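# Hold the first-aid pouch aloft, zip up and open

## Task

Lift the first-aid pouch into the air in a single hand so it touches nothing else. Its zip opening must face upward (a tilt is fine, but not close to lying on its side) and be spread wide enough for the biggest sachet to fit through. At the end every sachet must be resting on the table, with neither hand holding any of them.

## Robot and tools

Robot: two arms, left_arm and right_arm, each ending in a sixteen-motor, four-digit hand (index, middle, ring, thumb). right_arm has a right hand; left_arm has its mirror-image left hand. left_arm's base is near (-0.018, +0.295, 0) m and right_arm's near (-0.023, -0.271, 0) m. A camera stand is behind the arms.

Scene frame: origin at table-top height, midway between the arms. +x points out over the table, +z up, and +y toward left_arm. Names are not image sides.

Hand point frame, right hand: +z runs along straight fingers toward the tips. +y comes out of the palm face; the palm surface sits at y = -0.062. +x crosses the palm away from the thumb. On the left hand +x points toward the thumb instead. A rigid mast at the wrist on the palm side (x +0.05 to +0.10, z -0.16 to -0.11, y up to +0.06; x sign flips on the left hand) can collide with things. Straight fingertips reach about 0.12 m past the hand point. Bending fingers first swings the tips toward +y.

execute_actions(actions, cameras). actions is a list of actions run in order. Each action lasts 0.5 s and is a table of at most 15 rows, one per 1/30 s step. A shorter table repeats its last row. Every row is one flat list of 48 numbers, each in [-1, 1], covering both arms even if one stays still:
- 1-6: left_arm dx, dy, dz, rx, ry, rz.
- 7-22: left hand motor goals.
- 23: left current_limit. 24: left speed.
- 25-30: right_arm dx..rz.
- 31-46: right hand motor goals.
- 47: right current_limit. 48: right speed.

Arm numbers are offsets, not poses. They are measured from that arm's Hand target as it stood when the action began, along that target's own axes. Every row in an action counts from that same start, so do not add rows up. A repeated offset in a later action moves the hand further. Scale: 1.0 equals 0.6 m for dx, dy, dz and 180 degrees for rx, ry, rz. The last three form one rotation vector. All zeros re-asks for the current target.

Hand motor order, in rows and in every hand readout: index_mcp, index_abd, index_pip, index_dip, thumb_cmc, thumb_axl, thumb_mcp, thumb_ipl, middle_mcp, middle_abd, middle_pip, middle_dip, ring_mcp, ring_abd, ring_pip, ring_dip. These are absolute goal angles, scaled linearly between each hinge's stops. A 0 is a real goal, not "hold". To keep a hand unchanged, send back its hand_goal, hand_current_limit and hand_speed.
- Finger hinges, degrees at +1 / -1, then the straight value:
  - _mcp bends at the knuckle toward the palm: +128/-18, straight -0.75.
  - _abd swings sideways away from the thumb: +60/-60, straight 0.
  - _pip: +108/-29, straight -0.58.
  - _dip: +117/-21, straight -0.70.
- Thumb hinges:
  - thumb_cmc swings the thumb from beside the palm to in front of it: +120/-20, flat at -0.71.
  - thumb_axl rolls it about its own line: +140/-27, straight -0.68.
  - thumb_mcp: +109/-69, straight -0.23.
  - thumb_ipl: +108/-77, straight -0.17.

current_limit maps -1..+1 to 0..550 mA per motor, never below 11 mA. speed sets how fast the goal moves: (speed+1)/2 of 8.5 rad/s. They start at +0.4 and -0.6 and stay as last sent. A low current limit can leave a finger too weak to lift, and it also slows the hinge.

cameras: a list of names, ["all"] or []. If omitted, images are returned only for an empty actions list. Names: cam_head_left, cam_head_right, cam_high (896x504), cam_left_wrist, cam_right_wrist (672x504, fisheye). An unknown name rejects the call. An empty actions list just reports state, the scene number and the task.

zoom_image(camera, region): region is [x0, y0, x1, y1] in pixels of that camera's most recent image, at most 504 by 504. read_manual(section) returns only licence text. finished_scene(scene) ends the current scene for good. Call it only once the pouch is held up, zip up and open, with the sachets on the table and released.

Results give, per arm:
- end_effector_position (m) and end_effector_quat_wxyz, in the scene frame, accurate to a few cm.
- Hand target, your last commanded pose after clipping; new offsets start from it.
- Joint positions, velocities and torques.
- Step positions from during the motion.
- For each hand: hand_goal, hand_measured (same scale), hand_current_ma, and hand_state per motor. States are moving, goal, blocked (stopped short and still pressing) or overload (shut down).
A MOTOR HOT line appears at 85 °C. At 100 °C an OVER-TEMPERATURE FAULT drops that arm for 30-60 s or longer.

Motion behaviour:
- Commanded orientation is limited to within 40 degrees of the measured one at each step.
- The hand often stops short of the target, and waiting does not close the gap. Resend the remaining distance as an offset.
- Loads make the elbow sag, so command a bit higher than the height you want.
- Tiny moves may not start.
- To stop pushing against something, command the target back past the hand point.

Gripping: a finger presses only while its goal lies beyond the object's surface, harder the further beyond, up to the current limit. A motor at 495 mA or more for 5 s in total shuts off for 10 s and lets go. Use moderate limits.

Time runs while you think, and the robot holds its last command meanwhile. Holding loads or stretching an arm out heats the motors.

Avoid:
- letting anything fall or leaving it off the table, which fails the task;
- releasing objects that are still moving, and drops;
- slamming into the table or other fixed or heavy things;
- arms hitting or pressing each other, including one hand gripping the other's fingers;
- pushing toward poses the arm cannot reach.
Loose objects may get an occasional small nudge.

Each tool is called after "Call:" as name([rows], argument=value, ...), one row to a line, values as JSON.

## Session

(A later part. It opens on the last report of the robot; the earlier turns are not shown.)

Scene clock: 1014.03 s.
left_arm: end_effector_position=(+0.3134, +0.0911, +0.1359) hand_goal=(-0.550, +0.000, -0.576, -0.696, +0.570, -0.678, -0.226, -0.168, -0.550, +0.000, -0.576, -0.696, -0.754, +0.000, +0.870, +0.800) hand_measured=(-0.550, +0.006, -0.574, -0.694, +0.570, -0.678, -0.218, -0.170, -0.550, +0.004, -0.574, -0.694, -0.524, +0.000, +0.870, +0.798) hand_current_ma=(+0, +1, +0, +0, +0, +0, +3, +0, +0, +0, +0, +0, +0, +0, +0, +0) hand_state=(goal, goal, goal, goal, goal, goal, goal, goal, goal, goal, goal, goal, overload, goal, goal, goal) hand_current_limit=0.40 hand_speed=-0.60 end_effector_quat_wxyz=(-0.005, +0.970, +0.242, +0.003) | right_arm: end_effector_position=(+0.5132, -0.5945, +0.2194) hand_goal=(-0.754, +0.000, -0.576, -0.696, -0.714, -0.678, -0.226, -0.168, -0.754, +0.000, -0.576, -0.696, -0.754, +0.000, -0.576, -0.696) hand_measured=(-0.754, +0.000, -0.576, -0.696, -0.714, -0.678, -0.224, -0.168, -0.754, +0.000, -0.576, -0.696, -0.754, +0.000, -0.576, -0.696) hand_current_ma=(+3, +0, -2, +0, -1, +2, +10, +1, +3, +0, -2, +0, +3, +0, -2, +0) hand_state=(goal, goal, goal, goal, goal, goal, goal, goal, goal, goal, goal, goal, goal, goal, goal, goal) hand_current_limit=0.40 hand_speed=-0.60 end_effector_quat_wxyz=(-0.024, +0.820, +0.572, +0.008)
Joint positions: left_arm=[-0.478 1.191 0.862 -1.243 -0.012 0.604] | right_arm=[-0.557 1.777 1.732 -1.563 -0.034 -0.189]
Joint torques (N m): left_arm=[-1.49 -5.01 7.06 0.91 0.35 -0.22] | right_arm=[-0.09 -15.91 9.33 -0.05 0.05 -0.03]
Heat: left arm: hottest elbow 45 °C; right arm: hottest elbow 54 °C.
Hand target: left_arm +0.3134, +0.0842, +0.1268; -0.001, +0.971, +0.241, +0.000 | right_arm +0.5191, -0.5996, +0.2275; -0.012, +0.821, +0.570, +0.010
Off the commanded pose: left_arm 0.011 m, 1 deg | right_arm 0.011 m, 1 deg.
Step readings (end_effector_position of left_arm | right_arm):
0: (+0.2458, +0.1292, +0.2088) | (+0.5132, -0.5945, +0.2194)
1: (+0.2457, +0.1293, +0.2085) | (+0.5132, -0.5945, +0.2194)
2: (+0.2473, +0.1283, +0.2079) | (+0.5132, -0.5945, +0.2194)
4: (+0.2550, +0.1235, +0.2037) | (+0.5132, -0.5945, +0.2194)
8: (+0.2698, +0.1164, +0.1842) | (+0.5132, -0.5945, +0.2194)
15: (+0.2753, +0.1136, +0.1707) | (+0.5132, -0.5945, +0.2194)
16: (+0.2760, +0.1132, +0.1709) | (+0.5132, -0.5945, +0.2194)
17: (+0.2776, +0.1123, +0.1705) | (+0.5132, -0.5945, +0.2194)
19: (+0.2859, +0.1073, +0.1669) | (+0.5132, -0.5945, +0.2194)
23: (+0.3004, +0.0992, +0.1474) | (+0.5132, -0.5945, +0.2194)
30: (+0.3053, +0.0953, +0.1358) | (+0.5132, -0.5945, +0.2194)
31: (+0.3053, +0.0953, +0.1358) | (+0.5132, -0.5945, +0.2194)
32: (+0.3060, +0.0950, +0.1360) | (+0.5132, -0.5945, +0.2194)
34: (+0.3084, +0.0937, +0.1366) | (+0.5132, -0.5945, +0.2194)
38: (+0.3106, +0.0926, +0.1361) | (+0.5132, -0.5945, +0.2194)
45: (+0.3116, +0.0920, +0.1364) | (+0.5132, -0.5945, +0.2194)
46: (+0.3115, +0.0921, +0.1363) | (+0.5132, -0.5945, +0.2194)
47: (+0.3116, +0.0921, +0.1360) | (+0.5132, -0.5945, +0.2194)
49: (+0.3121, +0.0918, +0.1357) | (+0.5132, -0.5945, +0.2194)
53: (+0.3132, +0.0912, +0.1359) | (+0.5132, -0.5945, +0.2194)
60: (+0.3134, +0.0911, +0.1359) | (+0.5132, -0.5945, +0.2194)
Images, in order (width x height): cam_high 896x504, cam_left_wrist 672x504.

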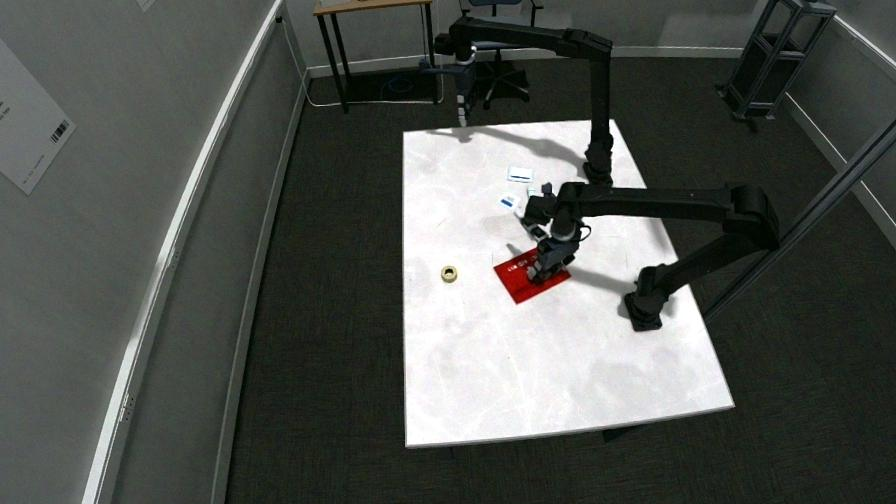

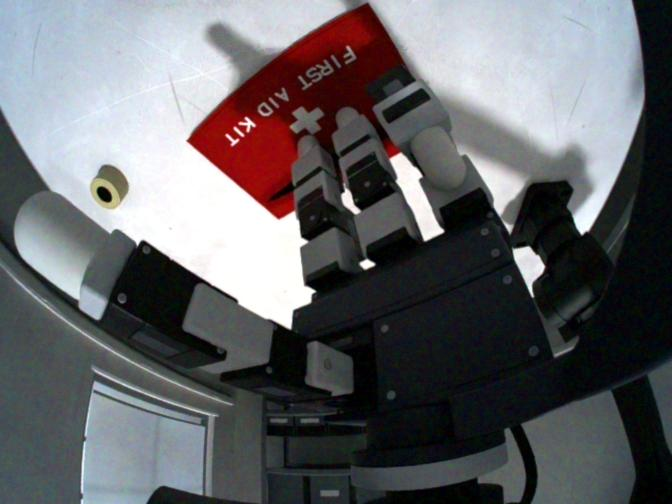

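Call:
execute_actions([
  [[0.0437,0.0232,0,0,0,-0.0407,-0.55,0,-0.576,-0.696,0.571,-0.678,-0.226,-0.168,-0.55,0,-0.576,-0.696,-0.754,0,0.87,0.80,0.4,-0.6,0,0,0,0,0,0,-0.754,0,-0.576,-0.696,-0.714,-0.678,-0.226,-0.168,-0.754,0,-0.576,-0.696,-0.754,0,-0.576,-0.696,0.4,-0.6]],
  [[0.0403,0.0287,0,0,0,-0.0407,-0.55,0,-0.576,-0.696,0.571,-0.678,-0.226,-0.168,-0.55,0,-0.576,-0.696,-0.754,0,0.87,0.80,0.4,-0.6,0,0,0,0,0,0,-0.754,0,-0.576,-0.696,-0.714,-0.678,-0.226,-0.168,-0.754,0,-0.576,-0.696,-0.754,0,-0.576,-0.696,0.4,-0.6]],
  [[0.0363,0.0335,0,0,0,-0.0407,-0.55,0,-0.576,-0.696,0.571,-0.678,-0.226,-0.168,-0.55,0,-0.576,-0.696,-0.754,0,0.87,0.80,0.4,-0.6,0,0,0,0,0,0,-0.754,0,-0.576,-0.696,-0.714,-0.678,-0.226,-0.168,-0.754,0,-0.576,-0.696,-0.754,0,-0.576,-0.696,0.4,-0.6]],
], cameras=["cam_left_wrist","cam_high"])

Scene clock: 1035.80 s.
left_arm: end_effector_position=(+0.3874, +0.0856, +0.1366) hand_goal=(-0.550, +0.000, -0.576, -0.696, +0.570, -0.678, -0.226, -0.168, -0.550, +0.000, -0.576, -0.696, -0.754, +0.000, +0.870, +0.800) hand_measured=(-0.542, +0.018, -0.572, -0.694, +0.570, -0.678, -0.218, -0.170, -0.552, +0.010, -0.576, -0.694, -0.544, +0.000, +0.870, +0.798) hand_current_ma=(+2, +6, +0, +0, +0, +0, +3, +0, +0, +2, +0, +0, +0, +0, +0, +0) hand_state=(goal, goal, goal, goal, goal, goal, goal, goal, goal, goal, goal, goal, overload, goal, goal, goal) hand_current_limit=0.40 hand_speed=-0.60 end_effector_quat_wxyz=(-0.003, +0.913, +0.408, +0.001) | right_arm: end_effector_position=(+0.5132, -0.5945, +0.2194) hand_goal=(-0.754, +0.000, -0.576, -0.696, -0.714, -0.678, -0.226, -0.168, -0.754, +0.000, -0.576, -0.696, -0.754, +0.000, -0.576, -0.696) hand_measured=(-0.754, +0.000, -0.576, -0.696, -0.714, -0.678, -0.224, -0.168, -0.754, +0.000, -0.576, -0.696, -0.754, +0.000, -0.576, -0.696) hand_current_ma=(+3, +0, -2, +0, -1, +2, +10, +1, +3, +0, -2, +0, +3, +0, -2, +0) hand_state=(goal, goal, goal, goal, goal, goal, goal, goal, goal, goal, goal, goal, goal, goal, goal, goal) hand_current_limit=0.40 hand_speed=-0.60 end_effector_quat_wxyz=(-0.024, +0.820, +0.572, +0.008)
Joint positions: left_arm=[-0.478 1.364 1.015 -1.225 -0.006 0.252] | right_arm=[-0.557 1.777 1.732 -1.563 -0.034 -0.189]
Joint torques (N m): left_arm=[0.38 -5.42 9.16 0.96 0.18 -0.24] | right_arm=[-0.03 -15.85 9.37 -0.03 0.05 -0.03]
Heat: left arm: hottest elbow 45 °C; right arm: hottest elbow 54 °C.
Hand target: left_arm +0.4024, +0.0839, +0.1267; -0.001, +0.907, +0.421, +0.000 | right_arm +0.5191, -0.5996, +0.2275; -0.012, +0.821, +0.570, +0.010
Off the commanded pose: left_arm 0.018 m, 2 deg | right_arm 0.011 m, 1 deg.
Step readings (end_effector_position of left_arm | right_arm):
0: (+0.3134, +0.0911, +0.1359) | (+0.5132, -0.5945, +0.2194)
1: (+0.3135, +0.0912, +0.1359) | (+0.5132, -0.5945, +0.2194)
2: (+0.3142, +0.0914, +0.1357) | (+0.5132, -0.5945, +0.2194)
4: (+0.3167, +0.0923, +0.1347) | (+0.5132, -0.5945, +0.2194)
8: (+0.3257, +0.0915, +0.1348) | (+0.5132, -0.5945, +0.2194)
15: (+0.3319, +0.0917, +0.1350) | (+0.5132, -0.5945, +0.2194)
16: (+0.3323, +0.0919, +0.1350) | (+0.5132, -0.5945, +0.2194)
17: (+0.3333, +0.0920, +0.1352) | (+0.5132, -0.5945, +0.2194)
19: (+0.3383, +0.0909, +0.1352) | (+0.5132, -0.5945, +0.2194)
23: (+0.3536, +0.0882, +0.1357) | (+0.5132, -0.5945, +0.2194)
30: (+0.3591, +0.0877, +0.1358) | (+0.5132, -0.5945, +0.2194)
31: (+0.3594, +0.0879, +0.1360) | (+0.5132, -0.5945, +0.2194)
32: (+0.3603, +0.0879, +0.1359) | (+0.5132, -0.5945, +0.2194)
34: (+0.3662, +0.0872, +0.1361) | (+0.5132, -0.5945, +0.2194)
38: (+0.3817, +0.0851, +0.1366) | (+0.5132, -0.5945, +0.2194)
45: (+0.3872, +0.0853, +0.1368) | (+0.5132, -0.5945, +0.2194)
Images, in order (width x height): cam_high 896x504, cam_left_wrist 672x504.

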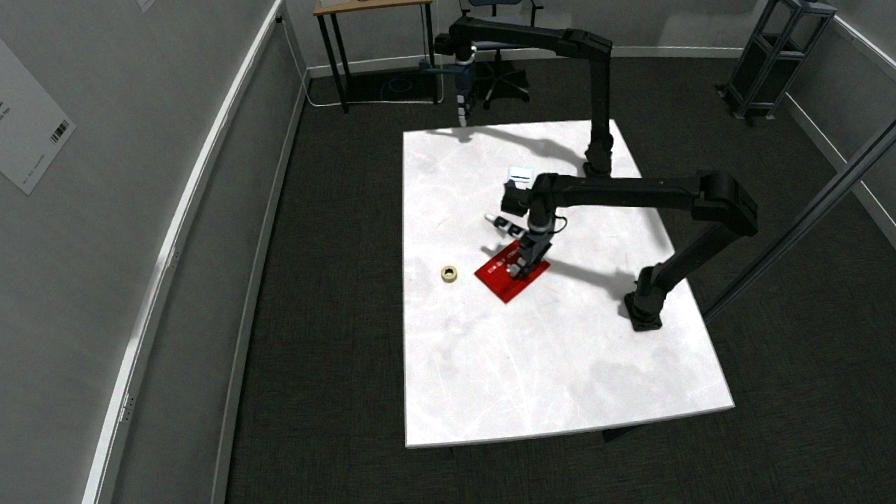

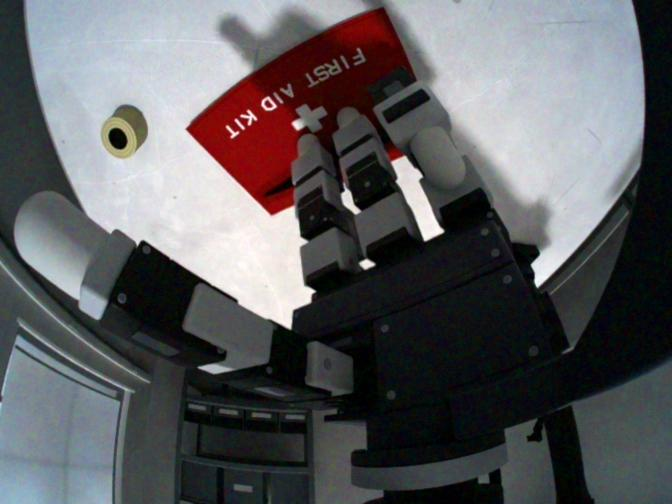

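Call:
execute_actions([
  [[-0.0098,0.0505,0,0,0,-0.0306,-0.55,0,-0.576,-0.696,0.571,-0.678,-0.226,-0.168,-0.55,0,-0.576,-0.696,-0.754,0,0.87,0.80,0.4,-0.6,0,0,0,0,0,0,-0.754,0,-0.576,-0.696,-0.714,-0.678,-0.226,-0.168,-0.754,0,-0.576,-0.696,-0.754,0,-0.576,-0.696,0.4,-0.6]],
  [[-0.0147,0.0495,0,0,0,-0.0306,-0.55,0,-0.576,-0.696,0.571,-0.678,-0.226,-0.168,-0.55,0,-0.576,-0.696,-0.754,0,0.87,0.80,0.4,-0.6,0,0,0,0,0,0,-0.754,0,-0.576,-0.696,-0.714,-0.678,-0.226,-0.168,-0.754,0,-0.576,-0.696,-0.754,0,-0.576,-0.696,0.4,-0.6]],
  [[-0.0192,0.0478,0,0,0,-0.0306,-0.55,0,-0.576,-0.696,0.571,-0.678,-0.226,-0.168,-0.55,0,-0.576,-0.696,-0.754,0,0.87,0.80,0.4,-0.6,0,0,0,0,0,0,-0.754,0,-0.576,-0.696,-0.714,-0.678,-0.226,-0.168,-0.754,0,-0.576,-0.696,-0.754,0,-0.576,-0.696,0.4,-0.6]],
  [[-0.0237,0.0458,0,0,0,-0.0306,-0.55,0,-0.576,-0.696,0.571,-0.678,-0.226,-0.168,-0.55,0,-0.576,-0.696,-0.754,0,0.87,0.80,0.4,-0.6,0,0,0,0,0,0,-0.754,0,-0.576,-0.696,-0.714,-0.678,-0.226,-0.168,-0.754,0,-0.576,-0.696,-0.754,0,-0.576,-0.696,0.4,-0.6]],
  [[0,0,-0.08,0,0,0,-0.55,0,-0.576,-0.696,0.571,-0.678,-0.226,-0.168,-0.55,0,-0.576,-0.696,-0.754,0,0.87,0.80,0.4,-0.6,0,0,0,0,0,0,-0.754,0,-0.576,-0.696,-0.714,-0.678,-0.226,-0.168,-0.754,0,-0.576,-0.696,-0.754,0,-0.576,-0.696,0.4,-0.6]],
  [[0,-0.1,-0.08,0,0,0,-0.55,0,-0.576,-0.696,0.571,-0.678,-0.226,-0.168,-0.55,0,-0.576,-0.696,-0.754,0,0.87,0.80,0.4,-0.6,0,0,0,0,0,0,-0.754,0,-0.576,-0.696,-0.714,-0.678,-0.226,-0.168,-0.754,0,-0.576,-0.696,-0.754,0,-0.576,-0.696,0.4,-0.6]],
], cameras=["cam_left_wrist","cam_high"])

Scene clock: 1082.67 s.
left_arm: end_effector_position=(+0.4230, +0.0085, +0.2188) hand_goal=(-0.550, +0.000, -0.576, -0.696, +0.570, -0.678, -0.226, -0.168, -0.550, +0.000, -0.576, -0.696, -0.754, +0.000, +0.870, +0.800) hand_measured=(-0.550, -0.002, -0.574, -0.694, +0.570, -0.678, -0.218, -0.168, -0.550, -0.002, -0.574, -0.696, -0.580, +0.000, +0.870, +0.798) hand_current_ma=(+0, +0, +0, +0, +0, +0, +3, +0, +0, +0, +0, +0, +0, +0, +0, +0) hand_state=(goal, goal, goal, goal, goal, goal, goal, goal, goal, goal, goal, goal, overload, goal, goal, goal) hand_current_limit=0.40 hand_speed=-0.60 end_effector_quat_wxyz=(-0.001, +0.814, +0.581, -0.001) | right_arm: end_effector_position=(+0.5132, -0.5945, +0.2194) hand_goal=(-0.754, +0.000, -0.576, -0.696, -0.714, -0.678, -0.226, -0.168, -0.754, +0.000, -0.576, -0.696, -0.754, +0.000, -0.576, -0.696) hand_measured=(-0.754, +0.000, -0.576, -0.696, -0.714, -0.678, -0.224, -0.168, -0.754, +0.000, -0.576, -0.696, -0.754, +0.000, -0.576, -0.696) hand_current_ma=(+3, +0, -2, +0, -1, +2, +10, +1, +3, +0, -2, +0, +3, +0, -2, +0) hand_state=(goal, goal, goal, goal, goal, goal, goal, goal, goal, goal, goal, goal, goal, goal, goal, goal) hand_current_limit=0.40 hand_speed=-0.60 end_effector_quat_wxyz=(-0.024, +0.820, +0.572, +0.008)
Joint positions: left_arm=[-0.668 1.526 1.407 -1.455 0.002 -0.338] | right_arm=[-0.557 1.777 1.732 -1.563 -0.034 -0.189]
Joint torques (N m): left_arm=[-1.14 -11.52 9.54 -0.81 0.03 -0.25] | right_arm=[-0.15 -15.91 9.35 -0.06 0.05 -0.04]
Heat: left arm: hottest elbow 45 °C; right arm: hottest elbow 55 °C.
Hand target: left_arm +0.4230, +0.0062, +0.2227; -0.001, +0.810, +0.587, +0.000 | right_arm +0.5191, -0.5996, +0.2275; -0.012, +0.821, +0.570, +0.010
Off the commanded pose: left_arm 0.005 m, 1 deg | right_arm 0.011 m, 1 deg.
Step readings (end_effector_position of left_arm | right_arm):
0: (+0.3874, +0.0856, +0.1366) | (+0.5132, -0.5945, +0.2194)
1: (+0.3877, +0.0856, +0.1369) | (+0.5132, -0.5945, +0.2194)
2: (+0.3889, +0.0854, +0.1370) | (+0.5132, -0.5945, +0.2194)
4: (+0.3944, +0.0832, +0.1371) | (+0.5132, -0.5945, +0.2194)
8: (+0.4079, +0.0736, +0.1375) | (+0.5132, -0.5945, +0.2194)
15: (+0.4123, +0.0714, +0.1380) | (+0.5132, -0.5945, +0.2194)
16: (+0.4126, +0.0715, +0.1382) | (+0.5132, -0.5945, +0.2194)
17: (+0.4137, +0.0710, +0.1383) | (+0.5132, -0.5945, +0.2194)
19: (+0.4184, +0.0666, +0.1387) | (+0.5132, -0.5945, +0.2194)
23: (+0.4300, +0.0505, +0.1393) | (+0.5132, -0.5945, +0.2194)
30: (+0.4342, +0.0471, +0.1395) | (+0.5132, -0.5945, +0.2194)
31: (+0.4344, +0.0470, +0.1397) | (+0.5132, -0.5945, +0.2194)
32: (+0.4357, +0.0468, +0.1399) | (+0.5132, -0.5945, +0.2194)
34: (+0.4408, +0.0424, +0.1403) | (+0.5132, -0.5945, +0.2194)
38: (+0.4530, +0.0257, +0.1412) | (+0.5132, -0.5945, +0.2194)
45: (+0.4573, +0.0219, +0.1417) | (+0.5132, -0.5945, +0.2194)
46: (+0.4575, +0.0218, +0.1418) | (+0.5132, -0.5945, +0.2194)
47: (+0.4584, +0.0215, +0.1417) | (+0.5132, -0.5945, +0.2194)
49: (+0.4634, +0.0175, +0.1419) | (+0.5132, -0.5945, +0.2194)
53: (+0.4759, +0.0010, +0.1430) | (+0.5132, -0.5945, +0.2194)
60: (+0.4784, -0.0023, +0.1428) | (+0.5132, -0.5945, +0.2194)
61: (+0.4785, -0.0023, +0.1432) | (+0.5132, -0.5945, +0.2194)
62: (+0.4778, -0.0018, +0.1441) | (+0.5132, -0.5945, +0.2194)
64: (+0.4746, -0.0009, +0.1446) | (+0.5132, -0.5945, +0.2194)
68: (+0.4698, +0.0010, +0.1478) | (+0.5132, -0.5945, +0.2194)
75: (+0.4701, +0.0010, +0.1539) | (+0.5132, -0.5945, +0.2194)
76: (+0.4698, +0.0012, +0.1538) | (+0.5132, -0.5945, +0.2194)
77: (+0.4684, +0.0006, +0.1548) | (+0.5132, -0.5945, +0.2194)
79: (+0.4633, +0.0027, +0.1596) | (+0.5132, -0.5945, +0.2194)
83: (+0.4385, +0.0091, +0.1854) | (+0.5132, -0.5945, +0.2194)
90: (+0.4235, +0.0078, +0.2203) | (+0.5132, -0.5945, +0.2194)
Images, in order (width x height): cam_high 896x504, cam_left_wrist 672x504.

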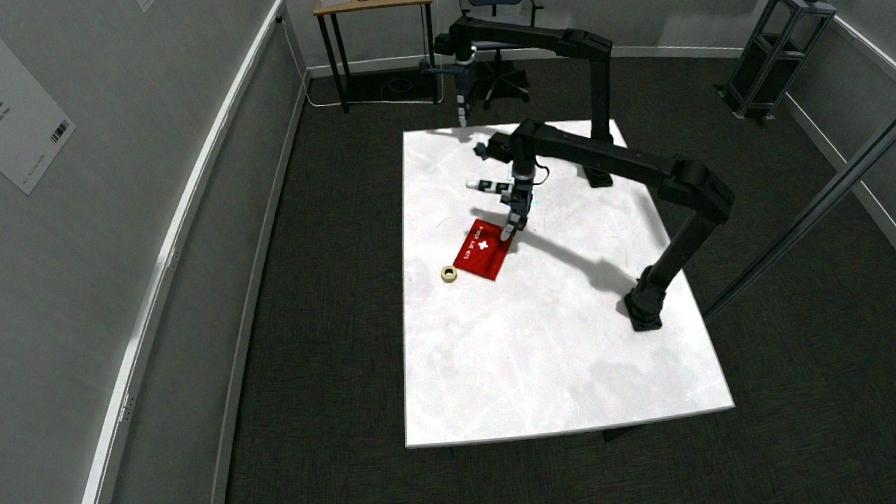

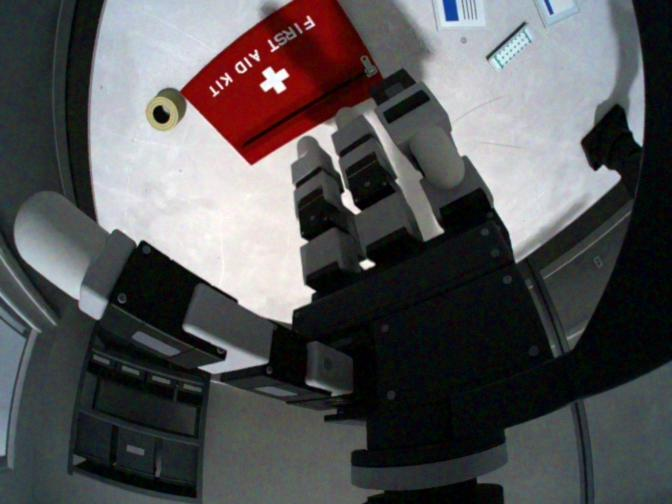

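Call:
execute_actions([
  [[0.0145,0.05,0.065,0,0,0,-0.55,0,-0.576,-0.696,0.571,-0.678,-0.226,-0.168,-0.55,0,-0.576,-0.696,-0.754,0,0.87,0.80,0.4,-0.6,0,0,0,0,0,0,-0.754,0,-0.576,-0.696,-0.714,-0.678,-0.226,-0.168,-0.754,0,-0.576,-0.696,-0.754,0,-0.576,-0.696,0.4,-0.6]],
  [[0.0145,0.05,0.055,0,0,0,-0.55,0,-0.576,-0.696,0.571,-0.678,-0.226,-0.168,-0.55,0,-0.576,-0.696,-0.754,0,0.87,0.80,0.4,-0.6,0,0,0,0,0,0,-0.754,0,-0.576,-0.696,-0.714,-0.678,-0.226,-0.168,-0.754,0,-0.576,-0.696,-0.754,0,-0.576,-0.696,0.4,-0.6]],
  [[0,0,0.025,0,0,0,-0.55,0,-0.576,-0.696,0.571,-0.678,-0.226,-0.168,-0.55,0,-0.576,-0.696,-0.754,0,0.87,0.80,0.4,-0.6,0,0,0,0,0,0,-0.754,0,-0.576,-0.696,-0.714,-0.678,-0.226,-0.168,-0.754,0,-0.576,-0.696,-0.754,0,-0.576,-0.696,0.4,-0.6]],
  [[0,0,0.015,0,0,0,-0.55,0,-0.576,-0.696,0.571,-0.678,-0.226,-0.168,-0.55,0,-0.576,-0.696,-0.754,0,0.87,0.80,0.4,-0.6,0,0,0,0,0,0,-0.754,0,-0.576,-0.696,-0.714,-0.678,-0.226,-0.168,-0.754,0,-0.576,-0.696,-0.754,0,-0.576,-0.696,0.4,-0.6]],
], cameras=["cam_left_wrist"])

Scene clock: 1217.27 s.
left_arm: end_effector_position=(+0.4786, +0.0035, +0.1427) hand_goal=(-0.550, +0.000, -0.576, -0.696, +0.570, -0.678, -0.226, -0.168, -0.550, +0.000, -0.576, -0.696, -0.754, +0.000, +0.870, +0.800) hand_measured=(-0.550, -0.002, -0.574, -0.694, +0.570, -0.678, -0.218, -0.168, -0.550, -0.002, -0.574, -0.694, -0.582, +0.000, +0.870, +0.798) hand_current_ma=(+0, +0, +0, +0, +0, +0, +3, +0, +0, +0, +0, +0, +0, +0, +0, +0) hand_state=(goal, goal, goal, goal, goal, goal, goal, goal, goal, goal, goal, goal, overload, goal, goal, goal) hand_current_limit=0.40 hand_speed=-0.60 end_effector_quat_wxyz=(+0.000, +0.808, +0.590, +0.004) | right_arm: end_effector_position=(+0.5132, -0.5945, +0.2194) hand_goal=(-0.754, +0.000, -0.576, -0.696, -0.714, -0.678, -0.226, -0.168, -0.754, +0.000, -0.576, -0.696, -0.754, +0.000, -0.576, -0.696) hand_measured=(-0.754, +0.000, -0.576, -0.696, -0.714, -0.678, -0.224, -0.168, -0.754, +0.000, -0.576, -0.696, -0.754, +0.000, -0.576, -0.696) hand_current_ma=(+3, +0, -2, +0, -1, +2, +10, +1, +3, +0, -2, +0, +3, +0, -2, +0) hand_state=(goal, goal, goal, goal, goal, goal, goal, goal, goal, goal, goal, goal, goal, goal, goal, goal) hand_current_limit=0.40 hand_speed=-0.60 end_effector_quat_wxyz=(-0.024, +0.820, +0.572, +0.008)
Joint positions: left_arm=[-0.613 1.687 1.397 -1.278 -0.007 -0.305] | right_arm=[-0.557 1.777 1.732 -1.563 -0.034 -0.189]
Joint torques (N m): left_arm=[0.5 -11.87 7.45 0.99 0.03 0.1] | right_arm=[-0.15 -15.91 9.35 -0.08 0.05 -0.03]
Heat: left arm: hottest elbow 47 °C; right arm: hottest elbow 56 °C.
Hand target: left_arm +0.4854, +0.0040, +0.1267; -0.001, +0.810, +0.587, +0.000 | right_arm +0.5191, -0.5996, +0.2275; -0.012, +0.821, +0.570, +0.010
Off the commanded pose: left_arm 0.017 m, 1 deg | right_arm 0.011 m, 1 deg.
Step readings (end_effector_position of left_arm | right_arm):
0: (+0.4230, +0.0085, +0.2188) | (+0.5132, -0.5945, +0.2194)
1: (+0.4230, +0.0084, +0.2186) | (+0.5132, -0.5945, +0.2194)
2: (+0.4231, +0.0083, +0.2176) | (+0.5132, -0.5945, +0.2194)
4: (+0.4268, +0.0071, +0.2135) | (+0.5132, -0.5945, +0.2194)
8: (+0.4384, +0.0043, +0.1942) | (+0.5132, -0.5945, +0.2194)
15: (+0.4420, +0.0060, +0.1707) | (+0.5132, -0.5945, +0.2194)
16: (+0.4421, +0.0062, +0.1707) | (+0.5132, -0.5945, +0.2194)
17: (+0.4440, +0.0063, +0.1711) | (+0.5132, -0.5945, +0.2194)
19: (+0.4514, +0.0075, +0.1688) | (+0.5132, -0.5945, +0.2194)
23: (+0.4630, +0.0081, +0.1518) | (+0.5132, -0.5945, +0.2194)
30: (+0.4681, +0.0081, +0.1402) | (+0.5132, -0.5945, +0.2194)
31: (+0.4682, +0.0081, +0.1403) | (+0.5132, -0.5945, +0.2194)
32: (+0.4689, +0.0077, +0.1405) | (+0.5132, -0.5945, +0.2194)
34: (+0.4705, +0.0073, +0.1410) | (+0.5132, -0.5945, +0.2194)
38: (+0.4736, +0.0051, +0.1420) | (+0.5132, -0.5945, +0.2194)
45: (+0.4745, +0.0044, +0.1423) | (+0.5132, -0.5945, +0.2194)
46: (+0.4745, +0.0044, +0.1423) | (+0.5132, -0.5945, +0.2194)
47: (+0.4748, +0.0042, +0.1422) | (+0.5132, -0.5945, +0.2194)
49: (+0.4760, +0.0034, +0.1421) | (+0.5132, -0.5945, +0.2194)
53: (+0.4770, +0.0030, +0.1421) | (+0.5132, -0.5945, +0.2194)
60: (+0.4780, +0.0033, +0.1424) | (+0.5132, -0.5945, +0.2194)
Images, in order (width x height): cam_left_wrist 672x504.

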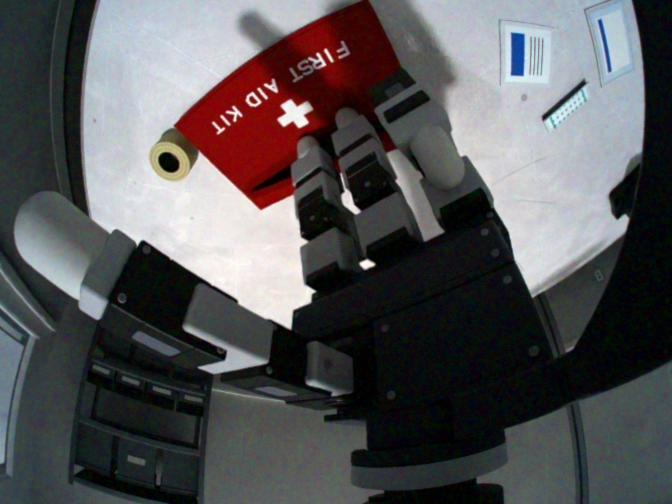

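Call:
execute_actions([
  [[0.0113,-0.0563,0,0,0,0,-0.55,0,-0.576,-0.696,0.571,-0.678,-0.226,-0.168,-0.55,0,-0.576,-0.696,-0.754,0,0.87,0.80,0.4,-0.6,0,0,0,0,0,0,-0.754,0,-0.576,-0.696,-0.714,-0.678,-0.226,-0.168,-0.754,0,-0.576,-0.696,-0.754,0,-0.576,-0.696,0.4,-0.6]],
  [[0.0113,-0.0563,0,0,0,0,-0.55,0,-0.576,-0.696,0.571,-0.678,-0.226,-0.168,-0.55,0,-0.576,-0.696,-0.754,0,0.87,0.80,0.4,-0.6,0,0,0,0,0,0,-0.754,0,-0.576,-0.696,-0.714,-0.678,-0.226,-0.168,-0.754,0,-0.576,-0.696,-0.754,0,-0.576,-0.696,0.4,-0.6]],
  [[0.0113,-0.0563,0,0,0,0,-0.55,0,-0.576,-0.696,0.571,-0.678,-0.226,-0.168,-0.55,0,-0.576,-0.696,-0.754,0,0.87,0.80,0.4,-0.6,0,0,0,0,0,0,-0.754,0,-0.576,-0.696,-0.714,-0.678,-0.226,-0.168,-0.754,0,-0.576,-0.696,-0.754,0,-0.576,-0.696,0.4,-0.6]],
  [[0.0113,-0.0563,0,0,0,0,-0.55,0,-0.576,-0.696,0.571,-0.678,-0.226,-0.168,-0.55,0,-0.576,-0.696,-0.754,0,0.87,0.80,0.4,-0.6,0,0,0,0,0,0,-0.754,0,-0.576,-0.696,-0.714,-0.678,-0.226,-0.168,-0.754,0,-0.576,-0.696,-0.754,0,-0.576,-0.696,0.4,-0.6]],
  [[0,0,-0.08,0,0,0,-0.55,0,-0.576,-0.696,0.571,-0.678,-0.226,-0.168,-0.55,0,-0.576,-0.696,-0.754,0,0.87,0.80,0.4,-0.6,0,0,0,0,0,0,-0.754,0,-0.576,-0.696,-0.714,-0.678,-0.226,-0.168,-0.754,0,-0.576,-0.696,-0.754,0,-0.576,-0.696,0.4,-0.6]],
  [[0,-0.05,-0.08,0,0,0,-0.55,0,-0.576,-0.696,0.571,-0.678,-0.226,-0.168,-0.55,0,-0.576,-0.696,-0.754,0,0.87,0.80,0.4,-0.6,0,0,0,0,0,0,-0.754,0,-0.576,-0.696,-0.714,-0.678,-0.226,-0.168,-0.754,0,-0.576,-0.696,-0.754,0,-0.576,-0.696,0.4,-0.6]],
], cameras=["cam_left_wrist","cam_high"])

Scene clock: 1248.30 s.
left_arm: end_effector_position=(+0.3278, +0.0913, +0.2023) hand_goal=(-0.550, +0.000, -0.576, -0.696, +0.570, -0.678, -0.226, -0.168, -0.550, +0.000, -0.576, -0.696, -0.754, +0.000, +0.870, +0.800) hand_measured=(-0.548, +0.000, -0.574, -0.694, +0.570, -0.678, -0.218, -0.168, -0.548, +0.002, -0.574, -0.694, -0.606, +0.000, +0.870, +0.798) hand_current_ma=(+0, +0, +0, +0, +0, +0, +3, +0, +0, +0, +0, +0, +0, +0, +0, +0) hand_state=(goal, goal, goal, goal, goal, goal, goal, goal, goal, goal, goal, goal, overload, goal, goal, goal) hand_current_limit=0.40 hand_speed=-0.60 end_effector_quat_wxyz=(-0.018, +0.812, +0.583, -0.007) | right_arm: end_effector_position=(+0.5132, -0.5945, +0.2194) hand_goal=(-0.754, +0.000, -0.576, -0.696, -0.714, -0.678, -0.226, -0.168, -0.754, +0.000, -0.576, -0.696, -0.754, +0.000, -0.576, -0.696) hand_measured=(-0.754, +0.000, -0.576, -0.696, -0.714, -0.678, -0.224, -0.168, -0.754, +0.000, -0.576, -0.696, -0.754, +0.000, -0.576, -0.696) hand_current_ma=(+3, +0, -2, +0, -1, +2, +10, +1, +3, +0, -2, +0, +3, +0, -2, +0) hand_state=(goal, goal, goal, goal, goal, goal, goal, goal, goal, goal, goal, goal, goal, goal, goal, goal) hand_current_limit=0.40 hand_speed=-0.60 end_effector_quat_wxyz=(-0.024, +0.820, +0.572, +0.008)
Joint positions: left_arm=[-0.649 1.226 1.075 -1.459 0.003 -0.325] | right_arm=[-0.557 1.777 1.732 -1.563 -0.034 -0.189]
Joint torques (N m): left_arm=[-1.38 -7.06 12.27 -0.83 0.03 -0.25] | right_arm=[-0.03 -15.97 9.32 -0.05 0.05 -0.04]
Heat: left arm: hottest elbow 47 °C; right arm: hottest elbow 56 °C.
Hand target: left_arm +0.3370, +0.0812, +0.2228; -0.001, +0.810, +0.587, +0.000 | right_arm +0.5191, -0.5996, +0.2275; -0.012, +0.821, +0.570, +0.010
Off the commanded pose: left_arm 0.025 m, 2 deg | right_arm 0.011 m, 1 deg.
Step readings (end_effector_position of left_arm | right_arm):
0: (+0.4786, +0.0035, +0.1427) | (+0.5132, -0.5945, +0.2194)
1: (+0.4783, +0.0037, +0.1422) | (+0.5132, -0.5945, +0.2194)
2: (+0.4775, +0.0043, +0.1412) | (+0.5132, -0.5945, +0.2194)
4: (+0.4732, +0.0069, +0.1417) | (+0.5132, -0.5945, +0.2194)
8: (+0.4623, +0.0141, +0.1411) | (+0.5132, -0.5945, +0.2194)
15: (+0.4597, +0.0159, +0.1408) | (+0.5132, -0.5945, +0.2194)
16: (+0.4594, +0.0162, +0.1405) | (+0.5132, -0.5945, +0.2194)
17: (+0.4588, +0.0166, +0.1403) | (+0.5132, -0.5945, +0.2194)
19: (+0.4528, +0.0208, +0.1404) | (+0.5132, -0.5945, +0.2194)
23: (+0.4339, +0.0341, +0.1391) | (+0.5132, -0.5945, +0.2194)
30: (+0.4297, +0.0371, +0.1385) | (+0.5132, -0.5945, +0.2194)
31: (+0.4292, +0.0375, +0.1383) | (+0.5132, -0.5945, +0.2194)
32: (+0.4293, +0.0374, +0.1383) | (+0.5132, -0.5945, +0.2194)
34: (+0.4242, +0.0409, +0.1390) | (+0.5132, -0.5945, +0.2194)
38: (+0.4062, +0.0536, +0.1379) | (+0.5132, -0.5945, +0.2194)
45: (+0.4019, +0.0566, +0.1376) | (+0.5132, -0.5945, +0.2194)
46: (+0.4014, +0.0570, +0.1373) | (+0.5132, -0.5945, +0.2194)
47: (+0.4013, +0.0571, +0.1371) | (+0.5132, -0.5945, +0.2194)
49: (+0.3960, +0.0604, +0.1375) | (+0.5132, -0.5945, +0.2194)
53: (+0.3778, +0.0716, +0.1370) | (+0.5132, -0.5945, +0.2194)
60: (+0.3729, +0.0733, +0.1367) | (+0.5132, -0.5945, +0.2194)
61: (+0.3726, +0.0736, +0.1366) | (+0.5132, -0.5945, +0.2194)
62: (+0.3729, +0.0733, +0.1372) | (+0.5132, -0.5945, +0.2194)
64: (+0.3689, +0.0759, +0.1381) | (+0.5132, -0.5945, +0.2194)
68: (+0.3548, +0.0841, +0.1389) | (+0.5132, -0.5945, +0.2194)
75: (+0.3543, +0.0845, +0.1461) | (+0.5132, -0.5945, +0.2194)
76: (+0.3542, +0.0843, +0.1467) | (+0.5132, -0.5945, +0.2194)
77: (+0.3533, +0.0844, +0.1480) | (+0.5132, -0.5945, +0.2194)
79: (+0.3471, +0.0871, +0.1537) | (+0.5132, -0.5945, +0.2194)
83: (+0.3309, +0.0938, +0.1786) | (+0.5132, -0.5945, +0.2194)
90: (+0.3292, +0.0902, +0.2026) | (+0.5132, -0.5945, +0.2194)
Images, in order (width x height): cam_high 896x504, cam_left_wrist 672x504.

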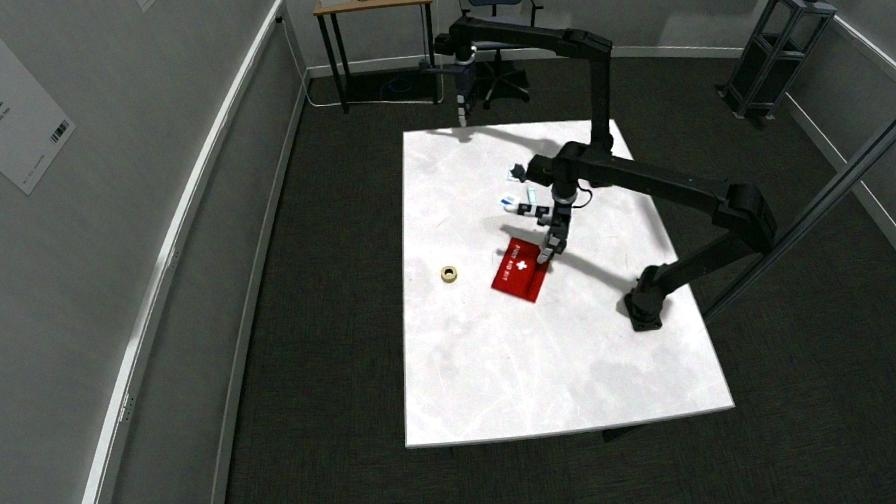

